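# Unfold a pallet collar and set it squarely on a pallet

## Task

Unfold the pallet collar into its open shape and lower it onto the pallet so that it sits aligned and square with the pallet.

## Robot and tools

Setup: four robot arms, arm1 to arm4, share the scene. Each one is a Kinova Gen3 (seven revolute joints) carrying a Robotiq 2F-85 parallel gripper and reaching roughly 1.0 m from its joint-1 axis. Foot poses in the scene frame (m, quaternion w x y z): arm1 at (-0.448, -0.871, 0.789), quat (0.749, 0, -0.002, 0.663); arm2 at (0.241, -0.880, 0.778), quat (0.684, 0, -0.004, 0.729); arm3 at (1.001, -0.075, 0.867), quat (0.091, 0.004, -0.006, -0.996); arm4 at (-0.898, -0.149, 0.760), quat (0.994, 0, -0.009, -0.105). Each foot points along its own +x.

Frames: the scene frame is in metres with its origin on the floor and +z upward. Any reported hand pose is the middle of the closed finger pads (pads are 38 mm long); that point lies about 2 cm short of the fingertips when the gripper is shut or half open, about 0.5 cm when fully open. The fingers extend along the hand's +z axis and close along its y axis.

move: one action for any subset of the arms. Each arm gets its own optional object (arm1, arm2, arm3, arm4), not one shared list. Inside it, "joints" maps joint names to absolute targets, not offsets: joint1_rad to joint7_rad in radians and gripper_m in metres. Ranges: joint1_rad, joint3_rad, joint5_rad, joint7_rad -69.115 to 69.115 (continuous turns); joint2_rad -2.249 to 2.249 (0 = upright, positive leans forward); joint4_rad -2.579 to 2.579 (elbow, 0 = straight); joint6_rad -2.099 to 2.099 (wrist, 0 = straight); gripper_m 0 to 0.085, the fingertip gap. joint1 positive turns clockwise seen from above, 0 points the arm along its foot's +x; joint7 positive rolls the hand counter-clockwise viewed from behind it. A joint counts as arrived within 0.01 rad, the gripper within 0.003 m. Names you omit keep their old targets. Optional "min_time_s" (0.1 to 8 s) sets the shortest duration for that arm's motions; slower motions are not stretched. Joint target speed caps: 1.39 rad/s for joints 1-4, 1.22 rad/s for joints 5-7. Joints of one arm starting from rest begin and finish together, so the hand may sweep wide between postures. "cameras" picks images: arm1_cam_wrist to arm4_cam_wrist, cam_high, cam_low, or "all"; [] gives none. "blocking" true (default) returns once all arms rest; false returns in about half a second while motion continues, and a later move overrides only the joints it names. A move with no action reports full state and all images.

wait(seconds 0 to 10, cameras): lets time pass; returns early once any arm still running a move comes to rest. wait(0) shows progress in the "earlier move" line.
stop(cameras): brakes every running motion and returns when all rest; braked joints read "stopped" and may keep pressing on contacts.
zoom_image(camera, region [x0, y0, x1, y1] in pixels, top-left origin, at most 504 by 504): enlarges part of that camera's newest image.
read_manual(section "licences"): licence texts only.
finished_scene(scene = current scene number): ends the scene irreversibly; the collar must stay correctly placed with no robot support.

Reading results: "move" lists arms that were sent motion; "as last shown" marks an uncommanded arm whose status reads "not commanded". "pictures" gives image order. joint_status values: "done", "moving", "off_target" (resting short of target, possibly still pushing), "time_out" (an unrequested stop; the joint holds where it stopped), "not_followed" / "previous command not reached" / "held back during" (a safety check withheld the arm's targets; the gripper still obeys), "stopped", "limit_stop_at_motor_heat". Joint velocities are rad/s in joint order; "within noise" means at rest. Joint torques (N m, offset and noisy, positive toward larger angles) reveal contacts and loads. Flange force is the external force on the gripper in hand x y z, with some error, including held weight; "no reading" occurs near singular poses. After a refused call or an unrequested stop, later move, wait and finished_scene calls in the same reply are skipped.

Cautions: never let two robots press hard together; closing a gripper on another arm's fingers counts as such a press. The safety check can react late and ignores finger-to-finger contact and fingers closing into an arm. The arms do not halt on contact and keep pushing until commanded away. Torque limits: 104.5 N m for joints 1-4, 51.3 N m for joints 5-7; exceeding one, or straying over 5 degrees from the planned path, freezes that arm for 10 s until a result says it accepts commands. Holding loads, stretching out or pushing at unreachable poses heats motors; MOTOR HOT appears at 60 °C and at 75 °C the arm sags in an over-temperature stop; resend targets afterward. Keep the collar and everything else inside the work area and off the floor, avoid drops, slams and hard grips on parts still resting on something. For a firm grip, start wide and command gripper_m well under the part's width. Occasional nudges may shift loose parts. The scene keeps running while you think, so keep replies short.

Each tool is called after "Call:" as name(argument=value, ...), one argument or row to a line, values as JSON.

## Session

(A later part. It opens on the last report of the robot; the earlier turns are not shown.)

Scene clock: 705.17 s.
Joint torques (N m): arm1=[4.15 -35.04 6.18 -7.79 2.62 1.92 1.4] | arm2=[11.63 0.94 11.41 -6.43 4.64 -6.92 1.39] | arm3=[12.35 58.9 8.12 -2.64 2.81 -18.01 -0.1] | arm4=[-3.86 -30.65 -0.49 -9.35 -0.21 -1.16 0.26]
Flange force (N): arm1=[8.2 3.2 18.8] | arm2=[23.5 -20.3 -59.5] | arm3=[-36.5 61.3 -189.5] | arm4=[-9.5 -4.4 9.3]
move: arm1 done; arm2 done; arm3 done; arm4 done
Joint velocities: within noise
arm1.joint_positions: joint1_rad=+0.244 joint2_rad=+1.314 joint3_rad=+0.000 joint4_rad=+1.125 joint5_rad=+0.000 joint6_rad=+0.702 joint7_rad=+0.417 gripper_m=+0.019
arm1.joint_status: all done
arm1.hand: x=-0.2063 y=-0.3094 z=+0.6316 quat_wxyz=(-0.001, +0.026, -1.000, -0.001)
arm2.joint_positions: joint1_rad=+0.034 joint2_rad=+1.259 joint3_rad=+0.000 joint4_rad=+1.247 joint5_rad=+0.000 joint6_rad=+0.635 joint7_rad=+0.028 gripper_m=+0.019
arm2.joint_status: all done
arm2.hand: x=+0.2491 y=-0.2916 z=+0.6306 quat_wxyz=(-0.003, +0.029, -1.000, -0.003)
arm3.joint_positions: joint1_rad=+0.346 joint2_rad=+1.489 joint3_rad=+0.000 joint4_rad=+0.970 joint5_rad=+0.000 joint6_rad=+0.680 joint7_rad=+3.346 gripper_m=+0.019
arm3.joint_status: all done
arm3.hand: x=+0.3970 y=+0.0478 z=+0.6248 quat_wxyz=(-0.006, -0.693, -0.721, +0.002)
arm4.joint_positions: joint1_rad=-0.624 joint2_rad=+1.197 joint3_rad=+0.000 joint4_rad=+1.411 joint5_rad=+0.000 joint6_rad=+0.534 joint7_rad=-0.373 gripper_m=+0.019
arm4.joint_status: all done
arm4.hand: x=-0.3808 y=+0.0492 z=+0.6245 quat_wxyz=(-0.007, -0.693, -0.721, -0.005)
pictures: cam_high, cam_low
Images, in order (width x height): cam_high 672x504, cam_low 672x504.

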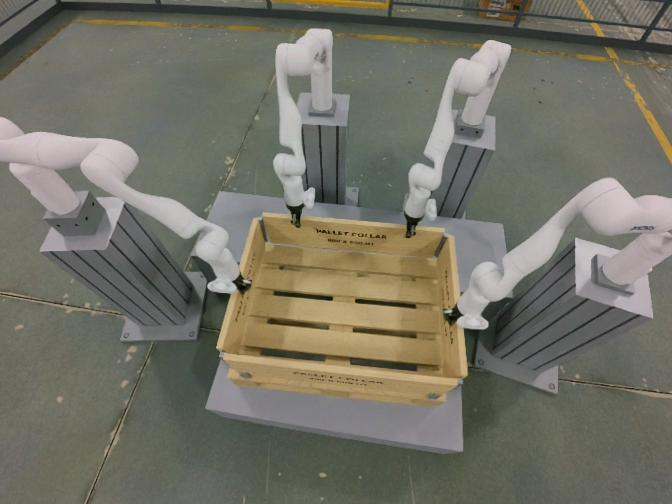

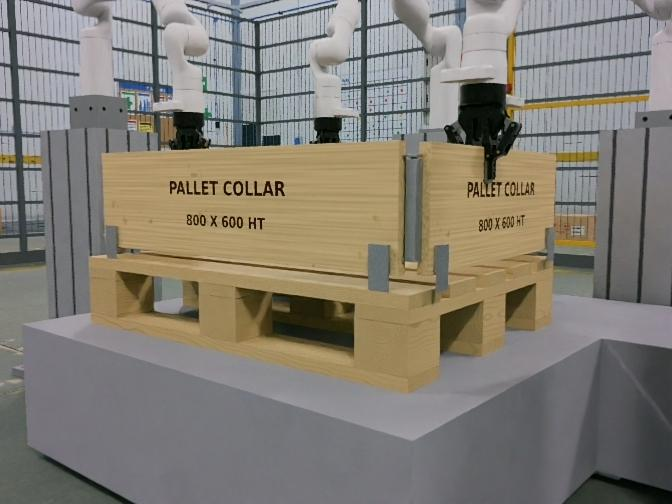

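Call:
move(
  arm1={"joints":{"joint2_rad":1.2739,"joint4_rad":1.1458,"joint6_rad":0.7219},"min_time_s":1.5},
  arm2={"joints":{"joint2_rad":1.2192,"joint4_rad":1.2656,"joint6_rad":0.6568},"min_time_s":1.5},
  arm3={"joints":{"joint2_rad":1.447,"joint4_rad":1.0065,"joint6_rad":0.6881},"min_time_s":1.5},
  arm4={"joints":{"joint2_rad":1.1558,"joint4_rad":1.427,"joint6_rad":0.5588},"min_time_s":1.5},
)

Call:
move(
  arm1={"joints":{"joint1_rad":0.2627,"joint2_rad":1.2946,"joint4_rad":1.0861,"joint6_rad":0.7609,"joint7_rad":0.436},"min_time_s":2},
  arm2={"joints":{"joint1_rad":0.0594,"joint2_rad":1.2289,"joint4_rad":1.2358,"joint6_rad":0.6769,"joint7_rad":0.054},"min_time_s":2},
  arm3={"joints":{"joint1_rad":0.3597,"joint2_rad":1.4245,"joint4_rad":1.0779,"joint6_rad":0.6392,"joint7_rad":3.36},"min_time_s":2},
  arm4={"joints":{"joint1_rad":-0.6234,"joint2_rad":1.1774,"joint4_rad":1.3576,"joint6_rad":0.6066,"joint7_rad":-0.372},"min_time_s":2},
)

Call:
move(
  arm1={"joints":{"joint2_rad":1.3341,"joint4_rad":1.0651,"joint6_rad":0.7424},"min_time_s":2},
  arm2={"joints":{"joint2_rad":1.2686,"joint4_rad":1.2173,"joint6_rad":0.6557},"min_time_s":2},
  arm3={"joints":{"joint2_rad":1.4682,"joint4_rad":1.0433,"joint6_rad":0.6301},"min_time_s":2},
  arm4={"joints":{"joint2_rad":1.2178,"joint4_rad":1.3409,"joint6_rad":0.5829},"min_time_s":2},
  cameras=["all"],
)

Call:
zoom_image(
  camera="cam_low",
  region=[330, 180, 590, 320],
)

Call:
zoom_image(
  camera="cam_low",
  region=[70, 180, 240, 320],
)

Scene clock: 742.17 s.
Joint torques (N m): arm1=[-4.27 -27.36 -0.84 -7.87 0.53 -0.21 1.31] | arm2=[2.25 -22.19 3.02 -1.44 1.94 2.17 1.3] | arm3=[4.36 -26.39 3.49 2.02 0.75 7.97 -0.08] | arm4=[-4.36 -32.33 -1.97 -1.2 -0.87 5.1 0.31]
Flange force (N): arm1=[-2.2 -7.2 1.9] | arm2=[5.2 8.7 1.5] | arm3=[-4.2 -14.8 18.2] | arm4=[-4.0 14.3 27.6]
move: arm1 done; arm2 done; arm3 done; arm4 done
Joint velocities: within noise
arm1.joint_positions: joint1_rad=+0.244 joint2_rad=+1.274 joint3_rad=+0.000 joint4_rad=+1.146 joint5_rad=+0.000 joint6_rad=+0.722 joint7_rad=+0.417 gripper_m=+0.019
arm1.joint_status: all done
arm1.hand: x=-0.2062 y=-0.3094 z=+0.6518 quat_wxyz=(-0.001, +0.026, -1.000, -0.001)
arm2.joint_positions: joint1_rad=+0.034 joint2_rad=+1.219 joint3_rad=+0.000 joint4_rad=+1.266 joint5_rad=+0.000 joint6_rad=+0.657 joint7_rad=+0.028 gripper_m=+0.019
arm2.joint_status: all done
arm2.hand: x=+0.2491 y=-0.2918 z=+0.6506 quat_wxyz=(-0.003, +0.029, -1.000, -0.003)
arm3.joint_positions: joint1_rad=+0.346 joint2_rad=+1.447 joint3_rad=+0.000 joint4_rad=+1.006 joint5_rad=+0.000 joint6_rad=+0.688 joint7_rad=+3.346 gripper_m=+0.019
arm3.joint_status: all done
arm3.hand: x=+0.3981 y=+0.0478 z=+0.6433 quat_wxyz=(-0.007, -0.693, -0.721, +0.001)
arm4.joint_positions: joint1_rad=-0.624 joint2_rad=+1.156 joint3_rad=+0.000 joint4_rad=+1.427 joint5_rad=+0.000 joint6_rad=+0.559 joint7_rad=-0.373 gripper_m=+0.019
arm4.joint_status: all done
arm4.hand: x=-0.3811 y=+0.0492 z=+0.6445 quat_wxyz=(-0.007, -0.693, -0.721, -0.005)
pictures: none

Scene clock: 744.47 s.
Joint torques (N m): arm1=[-4.6 -26.98 -1.17 -7.87 0.28 -0.2 1.26] | arm2=[2.61 -23.31 3.4 -2.07 2.1 2.16 1.35] | arm3=[4.39 -24.87 3.67 3.36 0.7 8.28 -0.14] | arm4=[-4.53 -33.2 -1.98 -1.43 -0.92 5.55 0.31]
Flange force (N): arm1=[-2.5 -7.7 0.6] | arm2=[5.7 8.2 2.9] | arm3=[-3.8 -15.7 17.5] | arm4=[-3.7 15.2 28.4]
move: arm1 done; arm2 done; arm3 done; arm4 done
Joint velocities: within noise
arm1.joint_positions: joint1_rad=+0.263 joint2_rad=+1.295 joint3_rad=+0.000 joint4_rad=+1.086 joint5_rad=+0.000 joint6_rad=+0.761 joint7_rad=+0.436 gripper_m=+0.019
arm1.joint_status: all done
arm1.hand: x=-0.1913 y=-0.3034 z=+0.6518 quat_wxyz=(-0.001, +0.026, -1.000, -0.002)
arm2.joint_positions: joint1_rad=+0.059 joint2_rad=+1.229 joint3_rad=+0.000 joint4_rad=+1.236 joint5_rad=+0.000 joint6_rad=+0.677 joint7_rad=+0.054 gripper_m=+0.019
arm2.joint_status: all done
arm2.hand: x=+0.2642 y=-0.2858 z=+0.6508 quat_wxyz=(-0.003, +0.029, -1.000, -0.003)
arm3.joint_positions: joint1_rad=+0.360 joint2_rad=+1.424 joint3_rad=+0.000 joint4_rad=+1.078 joint5_rad=+0.000 joint6_rad=+0.639 joint7_rad=+3.360 gripper_m=+0.019
arm3.joint_status: all done
arm3.hand: x=+0.4130 y=+0.0537 z=+0.6433 quat_wxyz=(-0.007, -0.693, -0.721, +0.001)
arm4.joint_positions: joint1_rad=-0.623 joint2_rad=+1.177 joint3_rad=+0.000 joint4_rad=+1.358 joint5_rad=+0.000 joint6_rad=+0.607 joint7_rad=-0.372 gripper_m=+0.019
arm4.joint_status: all done
arm4.hand: x=-0.3661 y=+0.0552 z=+0.6447 quat_wxyz=(-0.007, -0.693, -0.721, -0.005)
pictures: none

Scene clock: 746.77 s.
Joint torques (N m): arm1=[-5.81 -25.79 -1.34 -9.23 0.53 -1.28 1.19] | arm2=[2.54 -39.16 3.73 -2.28 2.01 6.08 1.29] | arm3=[19.04 17.46 14.58 -1.11 3.99 -4.75 -0.02] | arm4=[-4.35 -14.16 -1.45 -8.47 -0.39 -4.67 0.24]
Flange force (N): arm1=[-1.3 -14.4 -4.7] | arm2=[4.5 18.1 38.4] | arm3=[-39.3 22.3 -89.4] | arm4=[-12.2 -10.3 -28.4]
move: arm1 done; arm2 done; arm3 done; arm4 done
Joint velocities: within noise
arm1.joint_positions: joint1_rad=+0.263 joint2_rad=+1.334 joint3_rad=+0.000 joint4_rad=+1.065 joint5_rad=+0.000 joint6_rad=+0.742 joint7_rad=+0.436 gripper_m=+0.019
arm1.joint_status: all done
arm1.hand: x=-0.1913 y=-0.3034 z=+0.6317 quat_wxyz=(-0.001, +0.026, -1.000, -0.001)
arm2.joint_positions: joint1_rad=+0.059 joint2_rad=+1.269 joint3_rad=+0.000 joint4_rad=+1.217 joint5_rad=+0.000 joint6_rad=+0.656 joint7_rad=+0.054 gripper_m=+0.019
arm2.joint_status: all done
arm2.hand: x=+0.2643 y=-0.2857 z=+0.6307 quat_wxyz=(-0.003, +0.029, -1.000, -0.003)
arm3.joint_positions: joint1_rad=+0.360 joint2_rad=+1.468 joint3_rad=+0.000 joint4_rad=+1.043 joint5_rad=+0.000 joint6_rad=+0.630 joint7_rad=+3.360 gripper_m=+0.019
arm3.joint_status: all done
arm3.hand: x=+0.4132 y=+0.0535 z=+0.6233 quat_wxyz=(-0.007, -0.693, -0.721, +0.001)
arm4.joint_positions: joint1_rad=-0.623 joint2_rad=+1.218 joint3_rad=+0.000 joint4_rad=+1.341 joint5_rad=+0.000 joint6_rad=+0.583 joint7_rad=-0.372 gripper_m=+0.019
arm4.joint_status: all done
arm4.hand: x=-0.3658 y=+0.0552 z=+0.6247 quat_wxyz=(-0.007, -0.693, -0.721, -0.005)
pictures: arm1_cam_wrist, arm2_cam_wrist, arm3_cam_wrist, arm4_cam_wrist, cam_high, cam_low
Images, in order (width x height): arm1_cam_wrist 672x504, arm2_cam_wrist 672x504, arm3_cam_wrist 672x504, arm4_cam_wrist 672x504, cam_high 672x504, cam_low 672x504.

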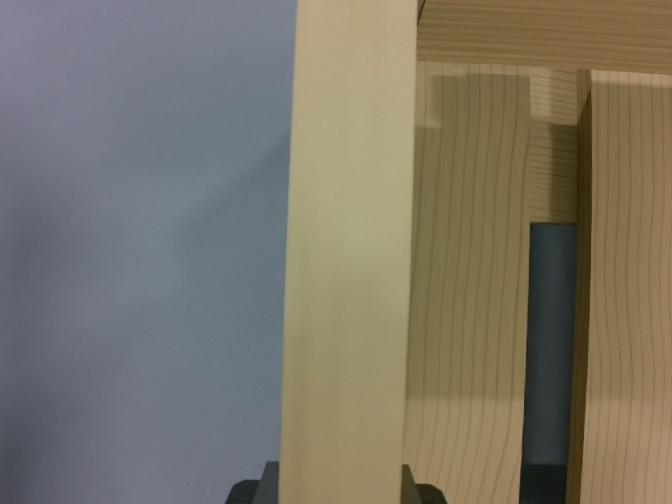

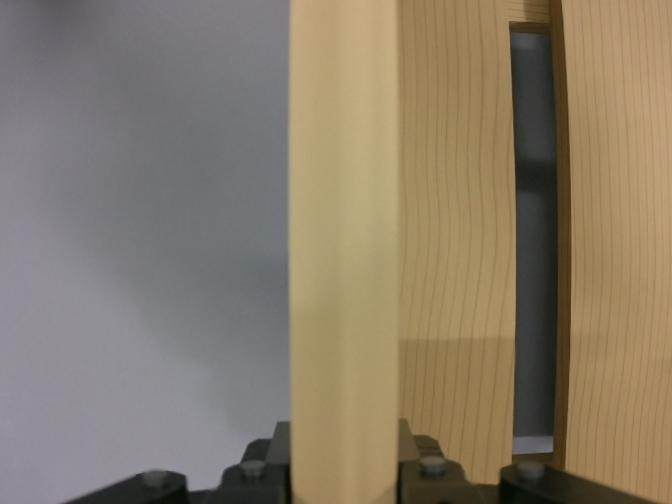

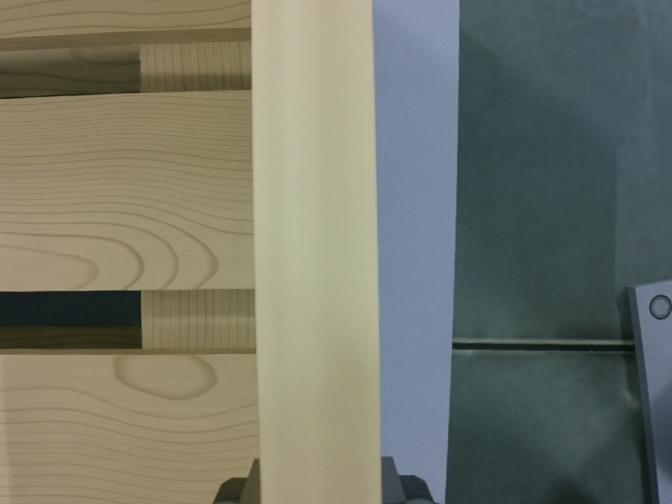

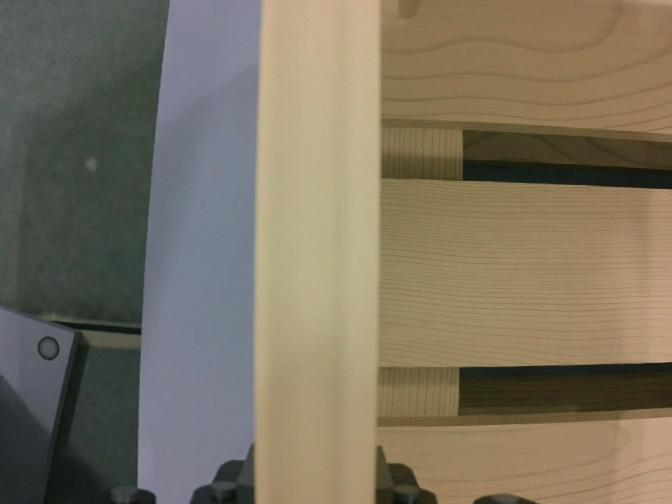

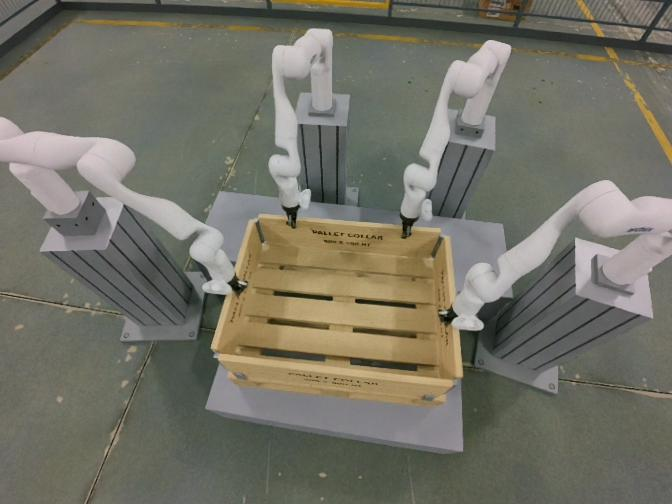

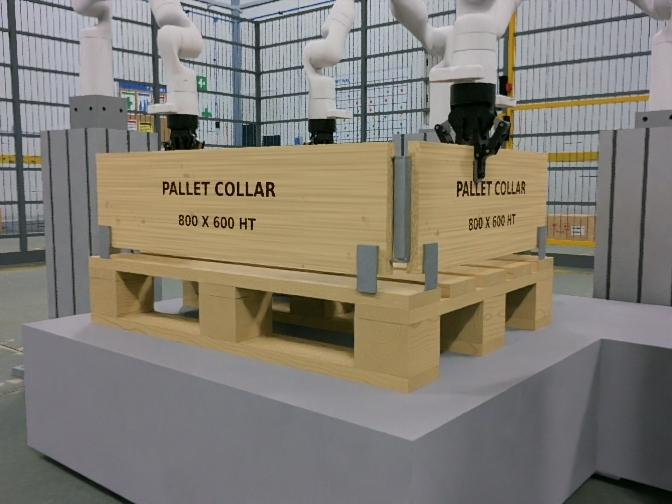

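Scaled by 1.938 from the camera's image (finer frame: 960x720).

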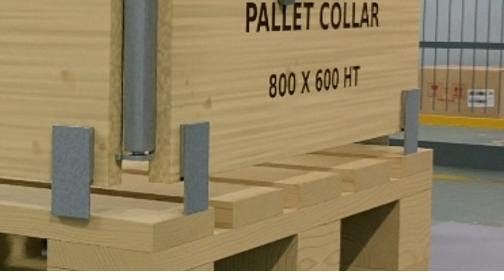

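Scaled by 2.965 from the camera's image (finer frame: 960x720).

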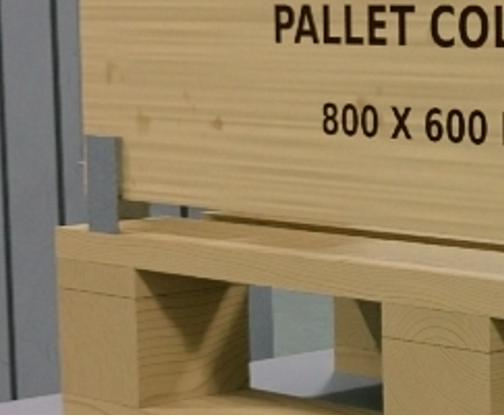

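Call:
move(
  arm1={"joints":{"joint2_rad":1.2946,"joint4_rad":1.0861,"joint6_rad":0.7609},"min_time_s":1.5},
  arm2={"joints":{"joint2_rad":1.2289,"joint4_rad":1.2358,"joint6_rad":0.6769},"min_time_s":1.5},
  arm3={"joints":{"joint2_rad":1.4245,"joint4_rad":1.0779,"joint6_rad":0.6392},"min_time_s":1.5},
  arm4={"joints":{"joint2_rad":1.1774,"joint4_rad":1.3576,"joint6_rad":0.6066},"min_time_s":1.5},
)

Call:
move(
  arm1={"joints":{"joint1_rad":0.2448,"joint2_rad":1.3017,"joint4_rad":1.066,"joint6_rad":0.7739,"joint7_rad":0.4181},"min_time_s":2},
  arm2={"joints":{"joint1_rad":0.0447,"joint2_rad":1.2414,"joint4_rad":1.1979,"joint6_rad":0.7022,"joint7_rad":0.0392},"min_time_s":2},
  arm3={"joints":{"joint1_rad":0.3697,"joint2_rad":1.4435,"joint4_rad":1.0193,"joint6_rad":0.6787,"joint7_rad":3.3702},"min_time_s":2},
  arm4={"joints":{"joint1_rad":-0.6432,"joint2_rad":1.1704,"joint4_rad":1.3807,"joint6_rad":0.5906,"joint7_rad":-0.392},"min_time_s":2},
)

Call:
move(
  arm1={"joints":{"joint2_rad":1.3413,"joint4_rad":1.0452,"joint6_rad":0.7552},"min_time_s":2},
  arm2={"joints":{"joint2_rad":1.2812,"joint4_rad":1.1795,"joint6_rad":0.6808},"min_time_s":2},
  arm3={"joints":{"joint2_rad":1.4875,"joint4_rad":0.9838,"joint6_rad":0.6702},"min_time_s":2},
  arm4={"joints":{"joint2_rad":1.211,"joint4_rad":1.3641,"joint6_rad":0.5666},"min_time_s":2},
  cameras=["cam_low","cam_high"],
)

Call:
zoom_image(
  camera="cam_low",
  region=[330, 180, 590, 320],
)

Call:
zoom_image(
  camera="cam_low",
  region=[70, 180, 240, 320],
)

Call:
zoom_image(
  camera="cam_high",
  region=[190, 340, 360, 430],
)

Scene clock: 780.37 s.
Joint torques (N m): arm1=[-4.41 -27.09 -0.79 -8.24 0.58 -0.28 1.31] | arm2=[2.26 -24.58 2.78 -2.24 1.78 2.1 1.28] | arm3=[4.58 -25.67 4.59 2.02 1.2 7.21 -0.09] | arm4=[-3.8 -33.2 -1.33 -2.05 -0.82 5.09 0.23]
Flange force (N): arm1=[-1.4 -8.8 0.4] | arm2=[4.8 9.6 5.2] | arm3=[-4.7 -14.0 16.5] | arm4=[-3.1 13.6 27.4]
move: arm1 done; arm2 done; arm3 done; arm4 done
Joint velocities: within noise
arm1.joint_positions: joint1_rad=+0.263 joint2_rad=+1.295 joint3_rad=+0.000 joint4_rad=+1.086 joint5_rad=+0.000 joint6_rad=+0.761 joint7_rad=+0.436 gripper_m=+0.019
arm1.joint_status: all done
arm1.hand: x=-0.1913 y=-0.3034 z=+0.6518 quat_wxyz=(-0.001, +0.026, -1.000, -0.001)
arm2.joint_positions: joint1_rad=+0.059 joint2_rad=+1.229 joint3_rad=+0.000 joint4_rad=+1.236 joint5_rad=+0.000 joint6_rad=+0.677 joint7_rad=+0.054 gripper_m=+0.019
arm2.joint_status: all done
arm2.hand: x=+0.2642 y=-0.2858 z=+0.6508 quat_wxyz=(-0.003, +0.029, -1.000, -0.003)
arm3.joint_positions: joint1_rad=+0.360 joint2_rad=+1.424 joint3_rad=+0.000 joint4_rad=+1.078 joint5_rad=+0.000 joint6_rad=+0.639 joint7_rad=+3.360 gripper_m=+0.019
arm3.joint_status: all done
arm3.hand: x=+0.4130 y=+0.0537 z=+0.6433 quat_wxyz=(-0.007, -0.693, -0.721, +0.001)
arm4.joint_positions: joint1_rad=-0.623 joint2_rad=+1.177 joint3_rad=+0.000 joint4_rad=+1.358 joint5_rad=+0.000 joint6_rad=+0.607 joint7_rad=-0.372 gripper_m=+0.019
arm4.joint_status: all done
arm4.hand: x=-0.3661 y=+0.0552 z=+0.6447 quat_wxyz=(-0.007, -0.693, -0.721, -0.005)
pictures: none

Scene clock: 782.67 s.
Joint torques (N m): arm1=[-3.76 -26.71 -0.24 -7.99 0.71 -0.27 1.31] | arm2=[2.43 -26.62 3.03 -3.79 1.82 1.73 1.35] | arm3=[3.81 -26.31 3.9 0.66 1.06 6.57 -0.21] | arm4=[-4.09 -33.33 -1.89 -2.56 -1.07 4.64 0.13]
Flange force (N): arm1=[-0.9 -7.8 -0.2] | arm2=[5.5 7.2 7.1] | arm3=[-3.5 -11.9 15.1] | arm4=[-4.0 12.6 27.1]
move: arm1 done; arm2 done; arm3 done; arm4 done
Joint velocities: within noise
arm1.joint_positions: joint1_rad=+0.245 joint2_rad=+1.302 joint3_rad=+0.000 joint4_rad=+1.066 joint5_rad=+0.000 joint6_rad=+0.774 joint7_rad=+0.418 gripper_m=+0.019
arm1.joint_status: all done
arm1.hand: x=-0.2001 y=-0.2954 z=+0.6517 quat_wxyz=(-0.001, +0.026, -1.000, -0.001)
arm2.joint_positions: joint1_rad=+0.045 joint2_rad=+1.241 joint3_rad=+0.000 joint4_rad=+1.198 joint5_rad=+0.000 joint6_rad=+0.702 joint7_rad=+0.039 gripper_m=+0.019
arm2.joint_status: all done
arm2.hand: x=+0.2553 y=-0.2776 z=+0.6509 quat_wxyz=(-0.003, +0.029, -1.000, -0.003)
arm3.joint_positions: joint1_rad=+0.370 joint2_rad=+1.444 joint3_rad=+0.000 joint4_rad=+1.019 joint5_rad=+0.000 joint6_rad=+0.679 joint7_rad=+3.370 gripper_m=+0.019
arm3.joint_status: all done
arm3.hand: x=+0.4036 y=+0.0617 z=+0.6428 quat_wxyz=(-0.007, -0.693, -0.721, +0.001)
arm4.joint_positions: joint1_rad=-0.643 joint2_rad=+1.170 joint3_rad=+0.000 joint4_rad=+1.381 joint5_rad=+0.000 joint6_rad=+0.591 joint7_rad=-0.392 gripper_m=+0.019
arm4.joint_status: all done
arm4.hand: x=-0.3752 y=+0.0634 z=+0.6444 quat_wxyz=(-0.007, -0.693, -0.721, -0.005)
pictures: none

Scene clock: 784.97 s.
Joint torques (N m): arm1=[-4.82 -25.99 -1.24 -8.35 0.31 -0.98 1.27] | arm2=[2.37 -26.77 2.83 -3.67 1.68 1.48 1.27] | arm3=[4.2 -24.93 4.19 2.01 1.21 7.37 -0.07] | arm4=[-5.89 -34.2 -3.55 -2.45 -1.28 4.55 0.31]
Flange force (N): arm1=[-1.8 -10.0 -3.2] | arm2=[5.2 7.9 7.1] | arm3=[-3.9 -13.8 15.1] | arm4=[-6.6 13.9 28.7]
move: arm1 done; arm2 done; arm3 done; arm4 done
Joint velocities: within noise
arm1.joint_positions: joint1_rad=+0.245 joint2_rad=+1.341 joint3_rad=+0.000 joint4_rad=+1.045 joint5_rad=+0.000 joint6_rad=+0.755 joint7_rad=+0.418 gripper_m=+0.019
arm1.joint_status: all done
arm1.hand: x=-0.2002 y=-0.2956 z=+0.6315 quat_wxyz=(-0.001, +0.026, -1.000, -0.001)
arm2.joint_positions: joint1_rad=+0.045 joint2_rad=+1.281 joint3_rad=+0.000 joint4_rad=+1.180 joint5_rad=+0.000 joint6_rad=+0.681 joint7_rad=+0.039 gripper_m=+0.019
arm2.joint_status: all done
arm2.hand: x=+0.2554 y=-0.2776 z=+0.6306 quat_wxyz=(-0.003, +0.029, -1.000, -0.003)
arm3.joint_positions: joint1_rad=+0.370 joint2_rad=+1.487 joint3_rad=+0.000 joint4_rad=+0.984 joint5_rad=+0.000 joint6_rad=+0.670 joint7_rad=+3.370 gripper_m=+0.019
arm3.joint_status: all done
arm3.hand: x=+0.4039 y=+0.0614 z=+0.6227 quat_wxyz=(-0.007, -0.693, -0.721, +0.001)
arm4.joint_positions: joint1_rad=-0.643 joint2_rad=+1.211 joint3_rad=+0.000 joint4_rad=+1.364 joint5_rad=+0.000 joint6_rad=+0.567 joint7_rad=-0.392 gripper_m=+0.019
arm4.joint_status: all done
arm4.hand: x=-0.3748 y=+0.0633 z=+0.6244 quat_wxyz=(-0.007, -0.693, -0.721, -0.005)
pictures: cam_high, cam_low
Images, in order (width x height): cam_high 672x504, cam_low 672x504.

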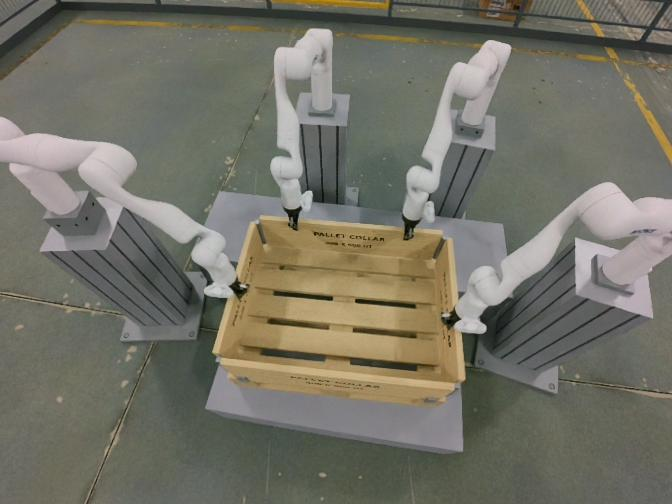

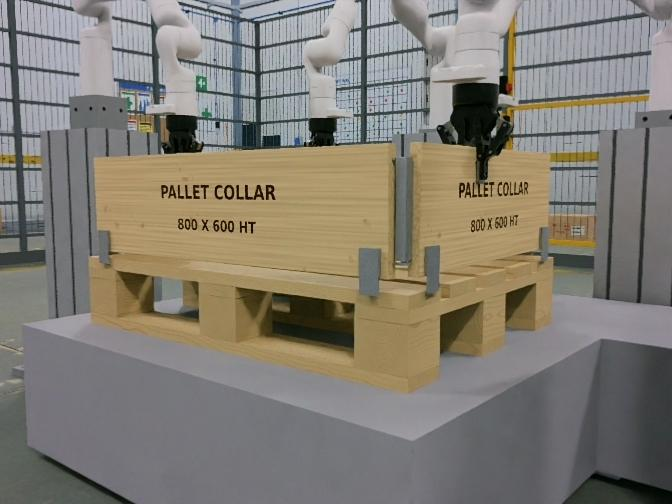

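Scaled by 1.938 from the camera's image (finer frame: 960x720).

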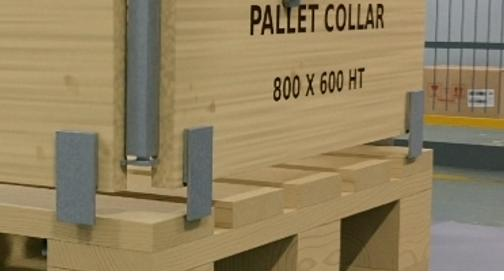

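Scaled by 2.965 from the camera's image (finer frame: 960x720).

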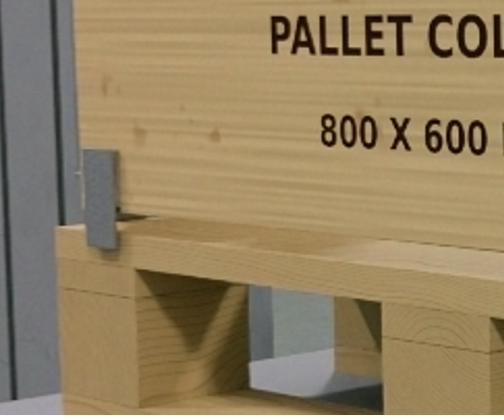

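Scaled by 2.965 from the camera's image (finer frame: 960x720).

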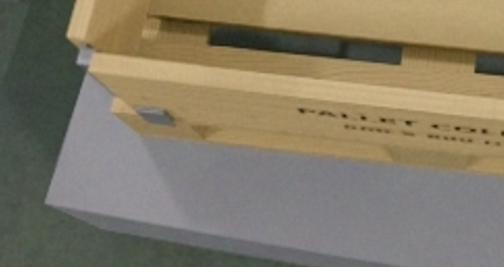

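Call:
move(
  arm1={"joints":{"joint2_rad":1.3641,"joint4_rad":1.0321,"joint6_rad":0.7455},"min_time_s":1.5},
  arm2={"joints":{"joint2_rad":1.3046,"joint4_rad":1.167,"joint6_rad":0.670},"min_time_s":1.5},
  arm3={"joints":{"joint2_rad":1.514,"joint4_rad":0.9598,"joint6_rad":0.6677},"min_time_s":1.5},
  arm4={"joints":{"joint2_rad":1.2351,"joint4_rad":1.3526,"joint6_rad":0.554},"min_time_s":1.5},
  cameras=["cam_low"],
)

Call:
zoom_image(
  camera="cam_low",
  region=[330, 180, 590, 320],
)

Call:
zoom_image(
  camera="cam_low",
  region=[70, 180, 240, 320],
)

Scene clock: 792.77 s.
Joint torques (N m): arm1=[-5.65 -26.2 -2.05 -7.36 -0.03 -0.25 1.2] | arm2=[3.57 -26.71 4.09 -4.23 2.04 1.07 1.17] | arm3=[3.42 -25.47 3.61 1.49 1.12 7.04 0.05] | arm4=[-5.79 -33.96 -3.36 -2.85 -1.17 4.12 0.44]
Flange force (N): arm1=[-4.3 -8.1 -1.3] | arm2=[7.2 6.0 6.0] | arm3=[-3.0 -12.9 15.4] | arm4=[-6.8 12.3 27.2]
move: arm1 done; arm2 done; arm3 done; arm4 done
Joint velocities: within noise
arm1.joint_positions: joint1_rad=+0.245 joint2_rad=+1.364 joint3_rad=+0.000 joint4_rad=+1.032 joint5_rad=+0.000 joint6_rad=+0.745 joint7_rad=+0.418 gripper_m=+0.019
arm1.joint_status: all done
arm1.hand: x=-0.2002 y=-0.2956 z=+0.6200 quat_wxyz=(-0.001, +0.026, -1.000, -0.001)
arm2.joint_positions: joint1_rad=+0.045 joint2_rad=+1.305 joint3_rad=+0.000 joint4_rad=+1.167 joint5_rad=+0.000 joint6_rad=+0.670 joint7_rad=+0.039 gripper_m=+0.019
arm2.joint_status: all done
arm2.hand: x=+0.2555 y=-0.2775 z=+0.6190 quat_wxyz=(-0.003, +0.029, -1.000, -0.003)
arm3.joint_positions: joint1_rad=+0.370 joint2_rad=+1.514 joint3_rad=+0.000 joint4_rad=+0.960 joint5_rad=+0.000 joint6_rad=+0.668 joint7_rad=+3.370 gripper_m=+0.019
arm3.joint_status: all done
arm3.hand: x=+0.4039 y=+0.0613 z=+0.6111 quat_wxyz=(-0.007, -0.693, -0.721, +0.001)
arm4.joint_positions: joint1_rad=-0.643 joint2_rad=+1.235 joint3_rad=+0.000 joint4_rad=+1.353 joint5_rad=+0.000 joint6_rad=+0.554 joint7_rad=-0.392 gripper_m=+0.019
arm4.joint_status: all done
arm4.hand: x=-0.3745 y=+0.0634 z=+0.6128 quat_wxyz=(-0.007, -0.693, -0.721, -0.005)
Images, in order (width x height): cam_low 672x504.

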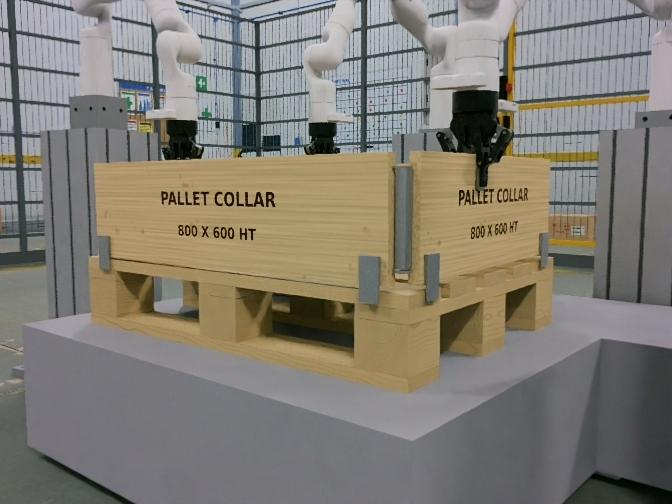

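Scaled by 1.938 from the camera's image (finer frame: 960x720).

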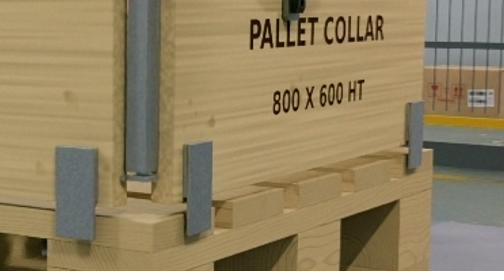

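Scaled by 2.965 from the camera's image (finer frame: 960x720).

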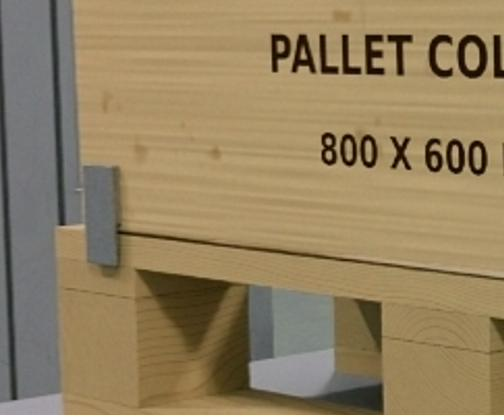

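Call:
move(
  arm1={"joints":{"joint2_rad":1.3797,"joint4_rad":1.0233,"joint6_rad":0.7387},"min_time_s":1.5},
  arm2={"joints":{"joint2_rad":1.3204,"joint4_rad":1.1586,"joint6_rad":0.6626},"min_time_s":1.5},
  arm3={"joints":{"joint2_rad":1.5275,"joint4_rad":0.9477,"joint6_rad":0.6663},"min_time_s":1.5},
  arm4={"joints":{"joint2_rad":1.2473,"joint4_rad":1.3468,"joint6_rad":0.5476},"min_time_s":1.5},
  cameras=["cam_low"],
)

Call:
zoom_image(
  camera="cam_low",
  region=[330, 180, 590, 320],
)

Scene clock: 802.80 s.
Joint torques (N m): arm1=[-2.83 -23.07 0.1 -6.19 0.63 -0.33 1.17] | arm2=[5.8 -14.8 5.73 -3.71 2.61 -1.81 1.17] | arm3=[4.8 -1.81 3.9 1.88 1.26 1.22 -0.04] | arm4=[-7.97 -37.4 -5.35 -5.3 -1.67 3.29 0.26]
Flange force (N): arm1=[-0.5 -5.7 -6.4] | arm2=[11.5 -0.9 -20.3] | arm3=[-9.8 3.8 -39.1] | arm4=[-12.0 9.9 30.9]
move: arm1 done; arm2 done; arm3 done; arm4 done
Joint velocities: within noise
arm1.joint_positions: joint1_rad=+0.245 joint2_rad=+1.380 joint3_rad=+0.000 joint4_rad=+1.023 joint5_rad=+0.000 joint6_rad=+0.739 joint7_rad=+0.418 gripper_m=+0.019
arm1.joint_status: all done
arm1.hand: x=-0.2003 y=-0.2959 z=+0.6121 quat_wxyz=(-0.001, +0.026, -1.000, -0.001)
arm2.joint_positions: joint1_rad=+0.045 joint2_rad=+1.320 joint3_rad=+0.000 joint4_rad=+1.159 joint5_rad=+0.000 joint6_rad=+0.663 joint7_rad=+0.039 gripper_m=+0.019
arm2.joint_status: all done
arm2.hand: x=+0.2555 y=-0.2776 z=+0.6112 quat_wxyz=(-0.003, +0.029, -1.000, -0.003)
arm3.joint_positions: joint1_rad=+0.370 joint2_rad=+1.527 joint3_rad=+0.000 joint4_rad=+0.948 joint5_rad=+0.000 joint6_rad=+0.666 joint7_rad=+3.370 gripper_m=+0.019
arm3.joint_status: all done
arm3.hand: x=+0.4039 y=+0.0613 z=+0.6052 quat_wxyz=(-0.007, -0.693, -0.721, +0.001)
arm4.joint_positions: joint1_rad=-0.643 joint2_rad=+1.247 joint3_rad=+0.000 joint4_rad=+1.347 joint5_rad=+0.000 joint6_rad=+0.548 joint7_rad=-0.392 gripper_m=+0.019
arm4.joint_status: all done
arm4.hand: x=-0.3745 y=+0.0633 z=+0.6068 quat_wxyz=(-0.007, -0.693, -0.721, -0.005)
Images, in order (width x height): cam_low 672x504.

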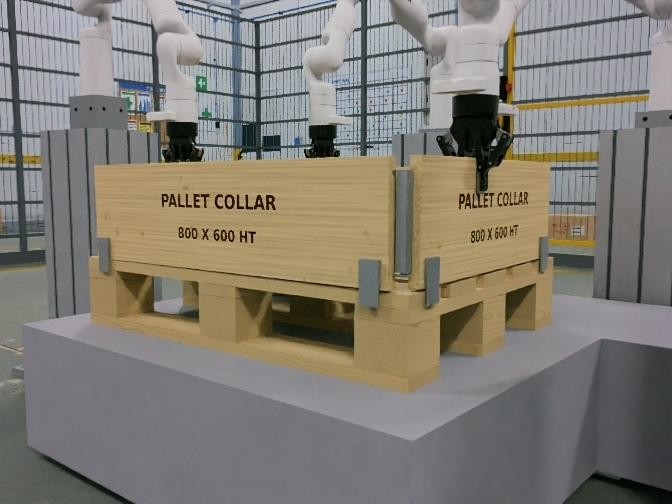

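Scaled by 1.938 from the camera's image (finer frame: 960x720).

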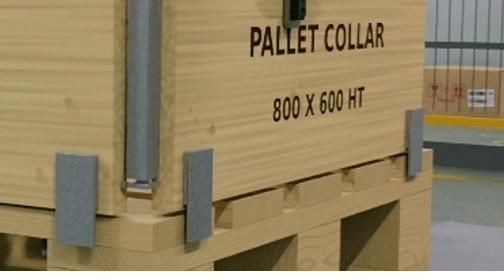

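Call:
move(
  arm1={"joints":{"joint2_rad":1.3875,"joint4_rad":1.0189,"joint6_rad":0.7353},"min_time_s":1},
  arm4={"joints":{"joint2_rad":1.2564,"joint4_rad":1.3424,"joint6_rad":0.5428},"min_time_s":1},
)

Call:
move(
  arm1={"joints":{"gripper_m":0.085}},
  arm2={"joints":{"gripper_m":0.085}},
  arm3={"joints":{"gripper_m":0.085}},
  arm4={"joints":{"gripper_m":0.085}},
)

Call:
move(
  arm1={"joints":{"joint2_rad":1.0,"joint6_rad":1.12},"min_time_s":2},
  arm2={"joints":{"joint2_rad":0.93,"joint6_rad":1.05},"min_time_s":2},
  arm3={"joints":{"joint2_rad":1.15,"joint6_rad":1.044},"min_time_s":2},
  arm4={"joints":{"joint2_rad":0.88,"joint6_rad":0.92},"min_time_s":2},
  cameras=["all"],
)

Call:
zoom_image(
  camera="cam_low",
  region=[80, 130, 580, 400],
)

Scene clock: 814.07 s.
Joint torques (N m): arm1=[-0.89 -10.59 0.98 -8.48 0.86 -5.53 1.19] | arm2=[7.13 -21.13 6.42 -1.25 2.46 1.44 1.12] | arm3=[4.81 -0.93 3.91 1.98 1.22 1.11 -0.07] | arm4=[-5.92 -30.91 -3.45 -7.82 -1.17 0.11 0.22]
Flange force (N): arm1=[9.9 -19.8 -39.0] | arm2=[12.7 10.5 -1.7] | arm3=[-9.9 4.3 -40.9] | arm4=[-12.0 -0.5 11.3]
move: arm1 done; arm4 done
Joint velocities: within noise
arm1.joint_positions: joint1_rad=+0.245 joint2_rad=+1.387 joint3_rad=+0.000 joint4_rad=+1.019 joint5_rad=+0.000 joint6_rad=+0.735 joint7_rad=+0.418 gripper_m=+0.019
arm1.joint_status: all done
arm1.hand: x=-0.2003 y=-0.2960 z=+0.6082 quat_wxyz=(-0.001, +0.026, -1.000, -0.001)
arm2, arm3: as last shown
arm2.hand: x=+0.2555 y=-0.2776 z=+0.6111 quat_wxyz=(-0.003, +0.029, -1.000, -0.003)
arm3.hand: x=+0.4040 y=+0.0613 z=+0.6052 quat_wxyz=(-0.007, -0.693, -0.721, +0.001)
arm4.joint_positions: joint1_rad=-0.643 joint2_rad=+1.256 joint3_rad=+0.000 joint4_rad=+1.342 joint5_rad=+0.000 joint6_rad=+0.543 joint7_rad=-0.392 gripper_m=+0.019
arm4.joint_status: all done
arm4.hand: x=-0.3744 y=+0.0633 z=+0.6025 quat_wxyz=(-0.007, -0.693, -0.721, -0.005)
pictures: none

Scene clock: 815.27 s.
Joint torques (N m): arm1=[-0.59 -24.26 1.36 -6.36 0.41 -0.04 0.47] | arm2=[1.2 -24.76 0.6 -4.98 -0.14 0.09 0.12] | arm3=[0.16 -24.93 -0.05 -5.95 -0.15 0.17 0.31] | arm4=[-0.55 -23.69 1.57 -5.64 0.18 -0.13 0.48]
Flange force (N): arm1=[1.7 -4.7 -4.0] | arm2=[1.8 1.9 0.2] | arm3=[-2.7 4.2 -2.7] | arm4=[-2.4 -3.3 -1.7]
move: arm1 done; arm2 done; arm3 done; arm4 done
Joint velocities: within noise
arm1.joint_positions: joint1_rad=+0.245 joint2_rad=+1.387 joint3_rad=+0.000 joint4_rad=+1.019 joint5_rad=+0.000 joint6_rad=+0.735 joint7_rad=+0.418 gripper_m=+0.085
arm1.joint_status: all done
arm1.hand: x=-0.2003 y=-0.2960 z=+0.6082 quat_wxyz=(-0.001, +0.026, -1.000, -0.001)
arm2.joint_positions: joint1_rad=+0.045 joint2_rad=+1.320 joint3_rad=+0.000 joint4_rad=+1.159 joint5_rad=+0.000 joint6_rad=+0.663 joint7_rad=+0.039 gripper_m=+0.085
arm2.joint_status: all done
arm2.hand: x=+0.2555 y=-0.2776 z=+0.6111 quat_wxyz=(-0.003, +0.029, -1.000, -0.003)
arm3.joint_positions: joint1_rad=+0.370 joint2_rad=+1.527 joint3_rad=+0.000 joint4_rad=+0.948 joint5_rad=+0.000 joint6_rad=+0.666 joint7_rad=+3.370 gripper_m=+0.085
arm3.joint_status: all done
arm3.hand: x=+0.4040 y=+0.0613 z=+0.6052 quat_wxyz=(-0.007, -0.693, -0.721, +0.001)
arm4.joint_positions: joint1_rad=-0.643 joint2_rad=+1.256 joint3_rad=+0.000 joint4_rad=+1.342 joint5_rad=+0.000 joint6_rad=+0.543 joint7_rad=-0.392 gripper_m=+0.085
arm4.joint_status: all done
arm4.hand: x=-0.3744 y=+0.0633 z=+0.6025 quat_wxyz=(-0.007, -0.693, -0.721, -0.005)
pictures: none

Scene clock: 817.57 s.
Joint torques (N m): arm1=[-0.55 -23.63 1.34 -8.42 0.42 -0.03 0.47] | arm2=[1.21 -23.81 0.5 -7.37 -0.16 0.09 0.1] | arm3=[0.17 -25.63 -0.13 -8.15 -0.16 0.17 0.32] | arm4=[-0.63 -22.57 1.44 -8.04 0.22 -0.12 0.49]
Flange force (N): arm1=[2.2 -5.2 -1.7] | arm2=[1.8 1.6 -0.3] | arm3=[-2.6 4.4 -0.6] | arm4=[-2.2 -3.1 0.0]
move: arm1 done; arm2 done; arm3 done; arm4 done
Joint velocities: within noise
arm1.joint_positions: joint1_rad=+0.245 joint2_rad=+1.000 joint3_rad=+0.000 joint4_rad=+1.019 joint5_rad=+0.000 joint6_rad=+1.120 joint7_rad=+0.418 gripper_m=+0.085
arm1.joint_status: all done
arm1.hand: x=-0.1960 y=-0.2840 z=+0.8558 quat_wxyz=(-0.002, +0.026, -1.000, -0.003)
arm2.joint_positions: joint1_rad=+0.045 joint2_rad=+0.930 joint3_rad=+0.000 joint4_rad=+1.159 joint5_rad=+0.000 joint6_rad=+1.050 joint7_rad=+0.039 gripper_m=+0.085
arm2.joint_status: all done
arm2.hand: x=+0.2539 y=-0.2686 z=+0.8507 quat_wxyz=(-0.003, +0.029, -1.000, -0.004)
arm3.joint_positions: joint1_rad=+0.370 joint2_rad=+1.150 joint3_rad=+0.000 joint4_rad=+0.948 joint5_rad=+0.000 joint6_rad=+1.044 joint7_rad=+3.370 gripper_m=+0.085
arm3.joint_status: all done
arm3.hand: x=+0.3616 y=+0.0715 z=+0.8474 quat_wxyz=(-0.007, -0.693, -0.721, +0.001)
arm4.joint_positions: joint1_rad=-0.643 joint2_rad=+0.880 joint3_rad=+0.000 joint4_rad=+1.342 joint5_rad=+0.000 joint6_rad=+0.920 joint7_rad=-0.392 gripper_m=+0.085
arm4.joint_status: all done
arm4.hand: x=-0.3676 y=+0.0686 z=+0.8191 quat_wxyz=(-0.007, -0.693, -0.721, -0.005)
pictures: arm1_cam_wrist, arm2_cam_wrist, arm3_cam_wrist, arm4_cam_wrist, cam_high, cam_low
Images, in order (width x height): arm1_cam_wrist 672x504, arm2_cam_wrist 672x504, arm3_cam_wrist 672x504, arm4_cam_wrist 672x504, cam_high 672x504, cam_low 672x504.

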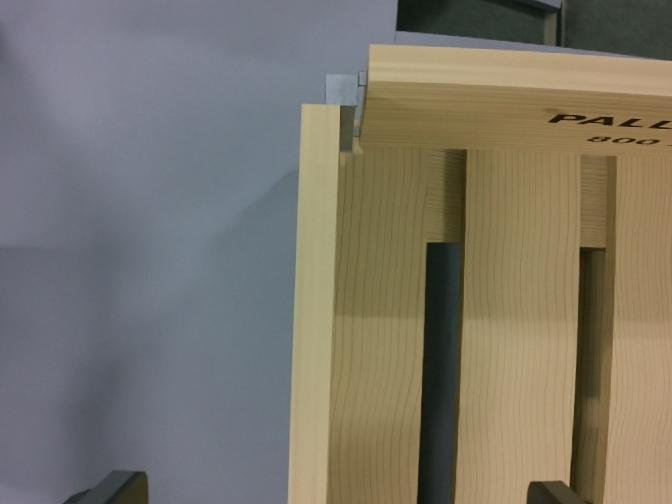

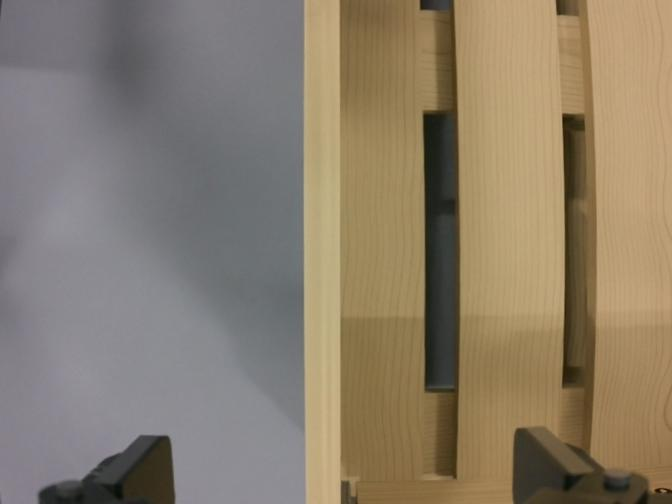

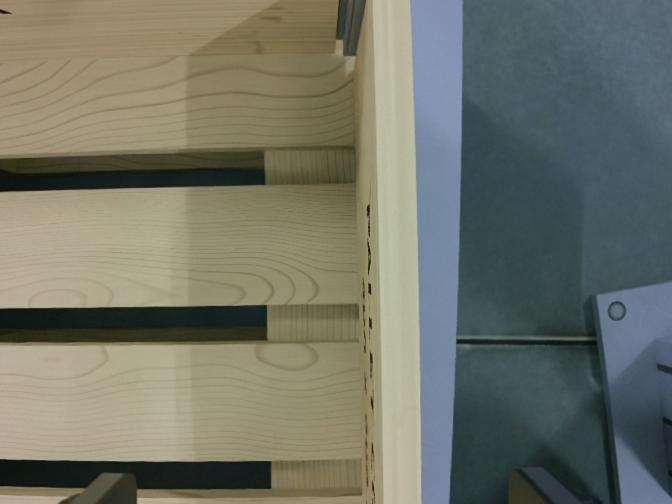

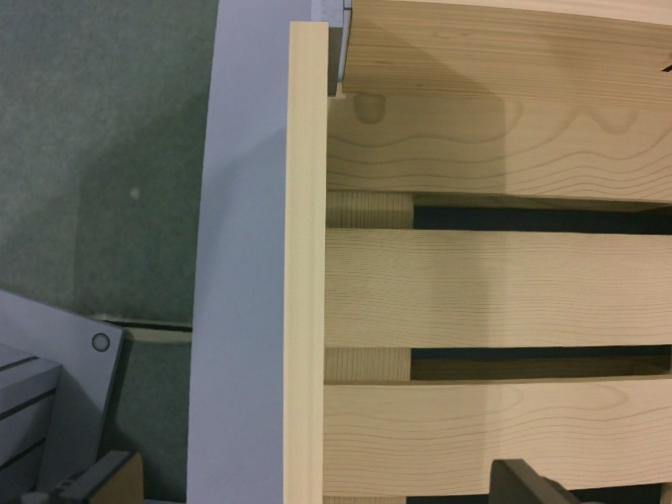

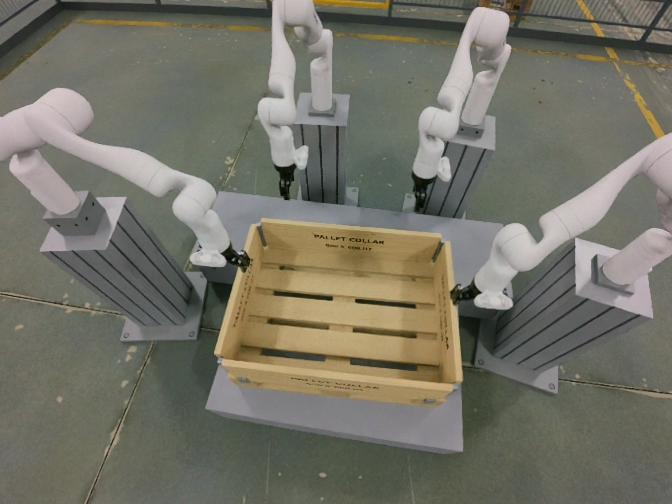

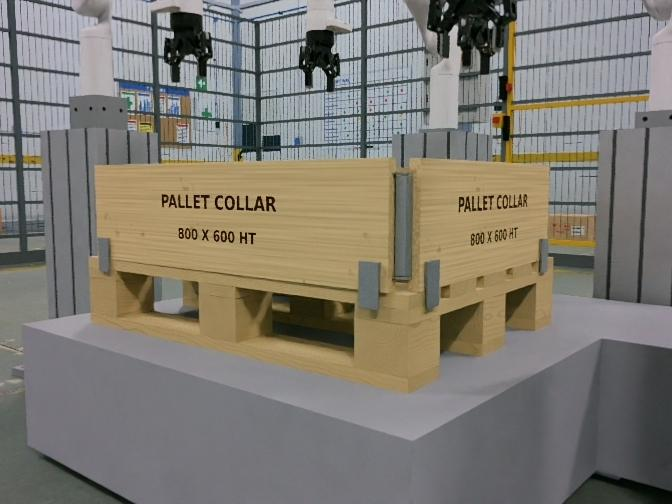

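Scaled by 1.008 from the camera's image (finer frame: 960x720).

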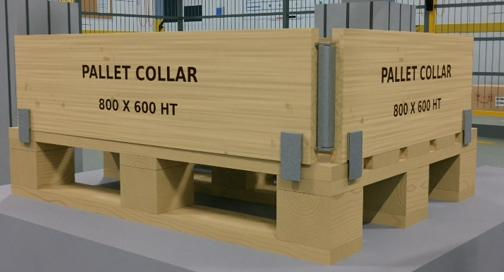

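Seated square.

Call:
finished_scene(
  scene=1,
)

The scene is finished: the task was done.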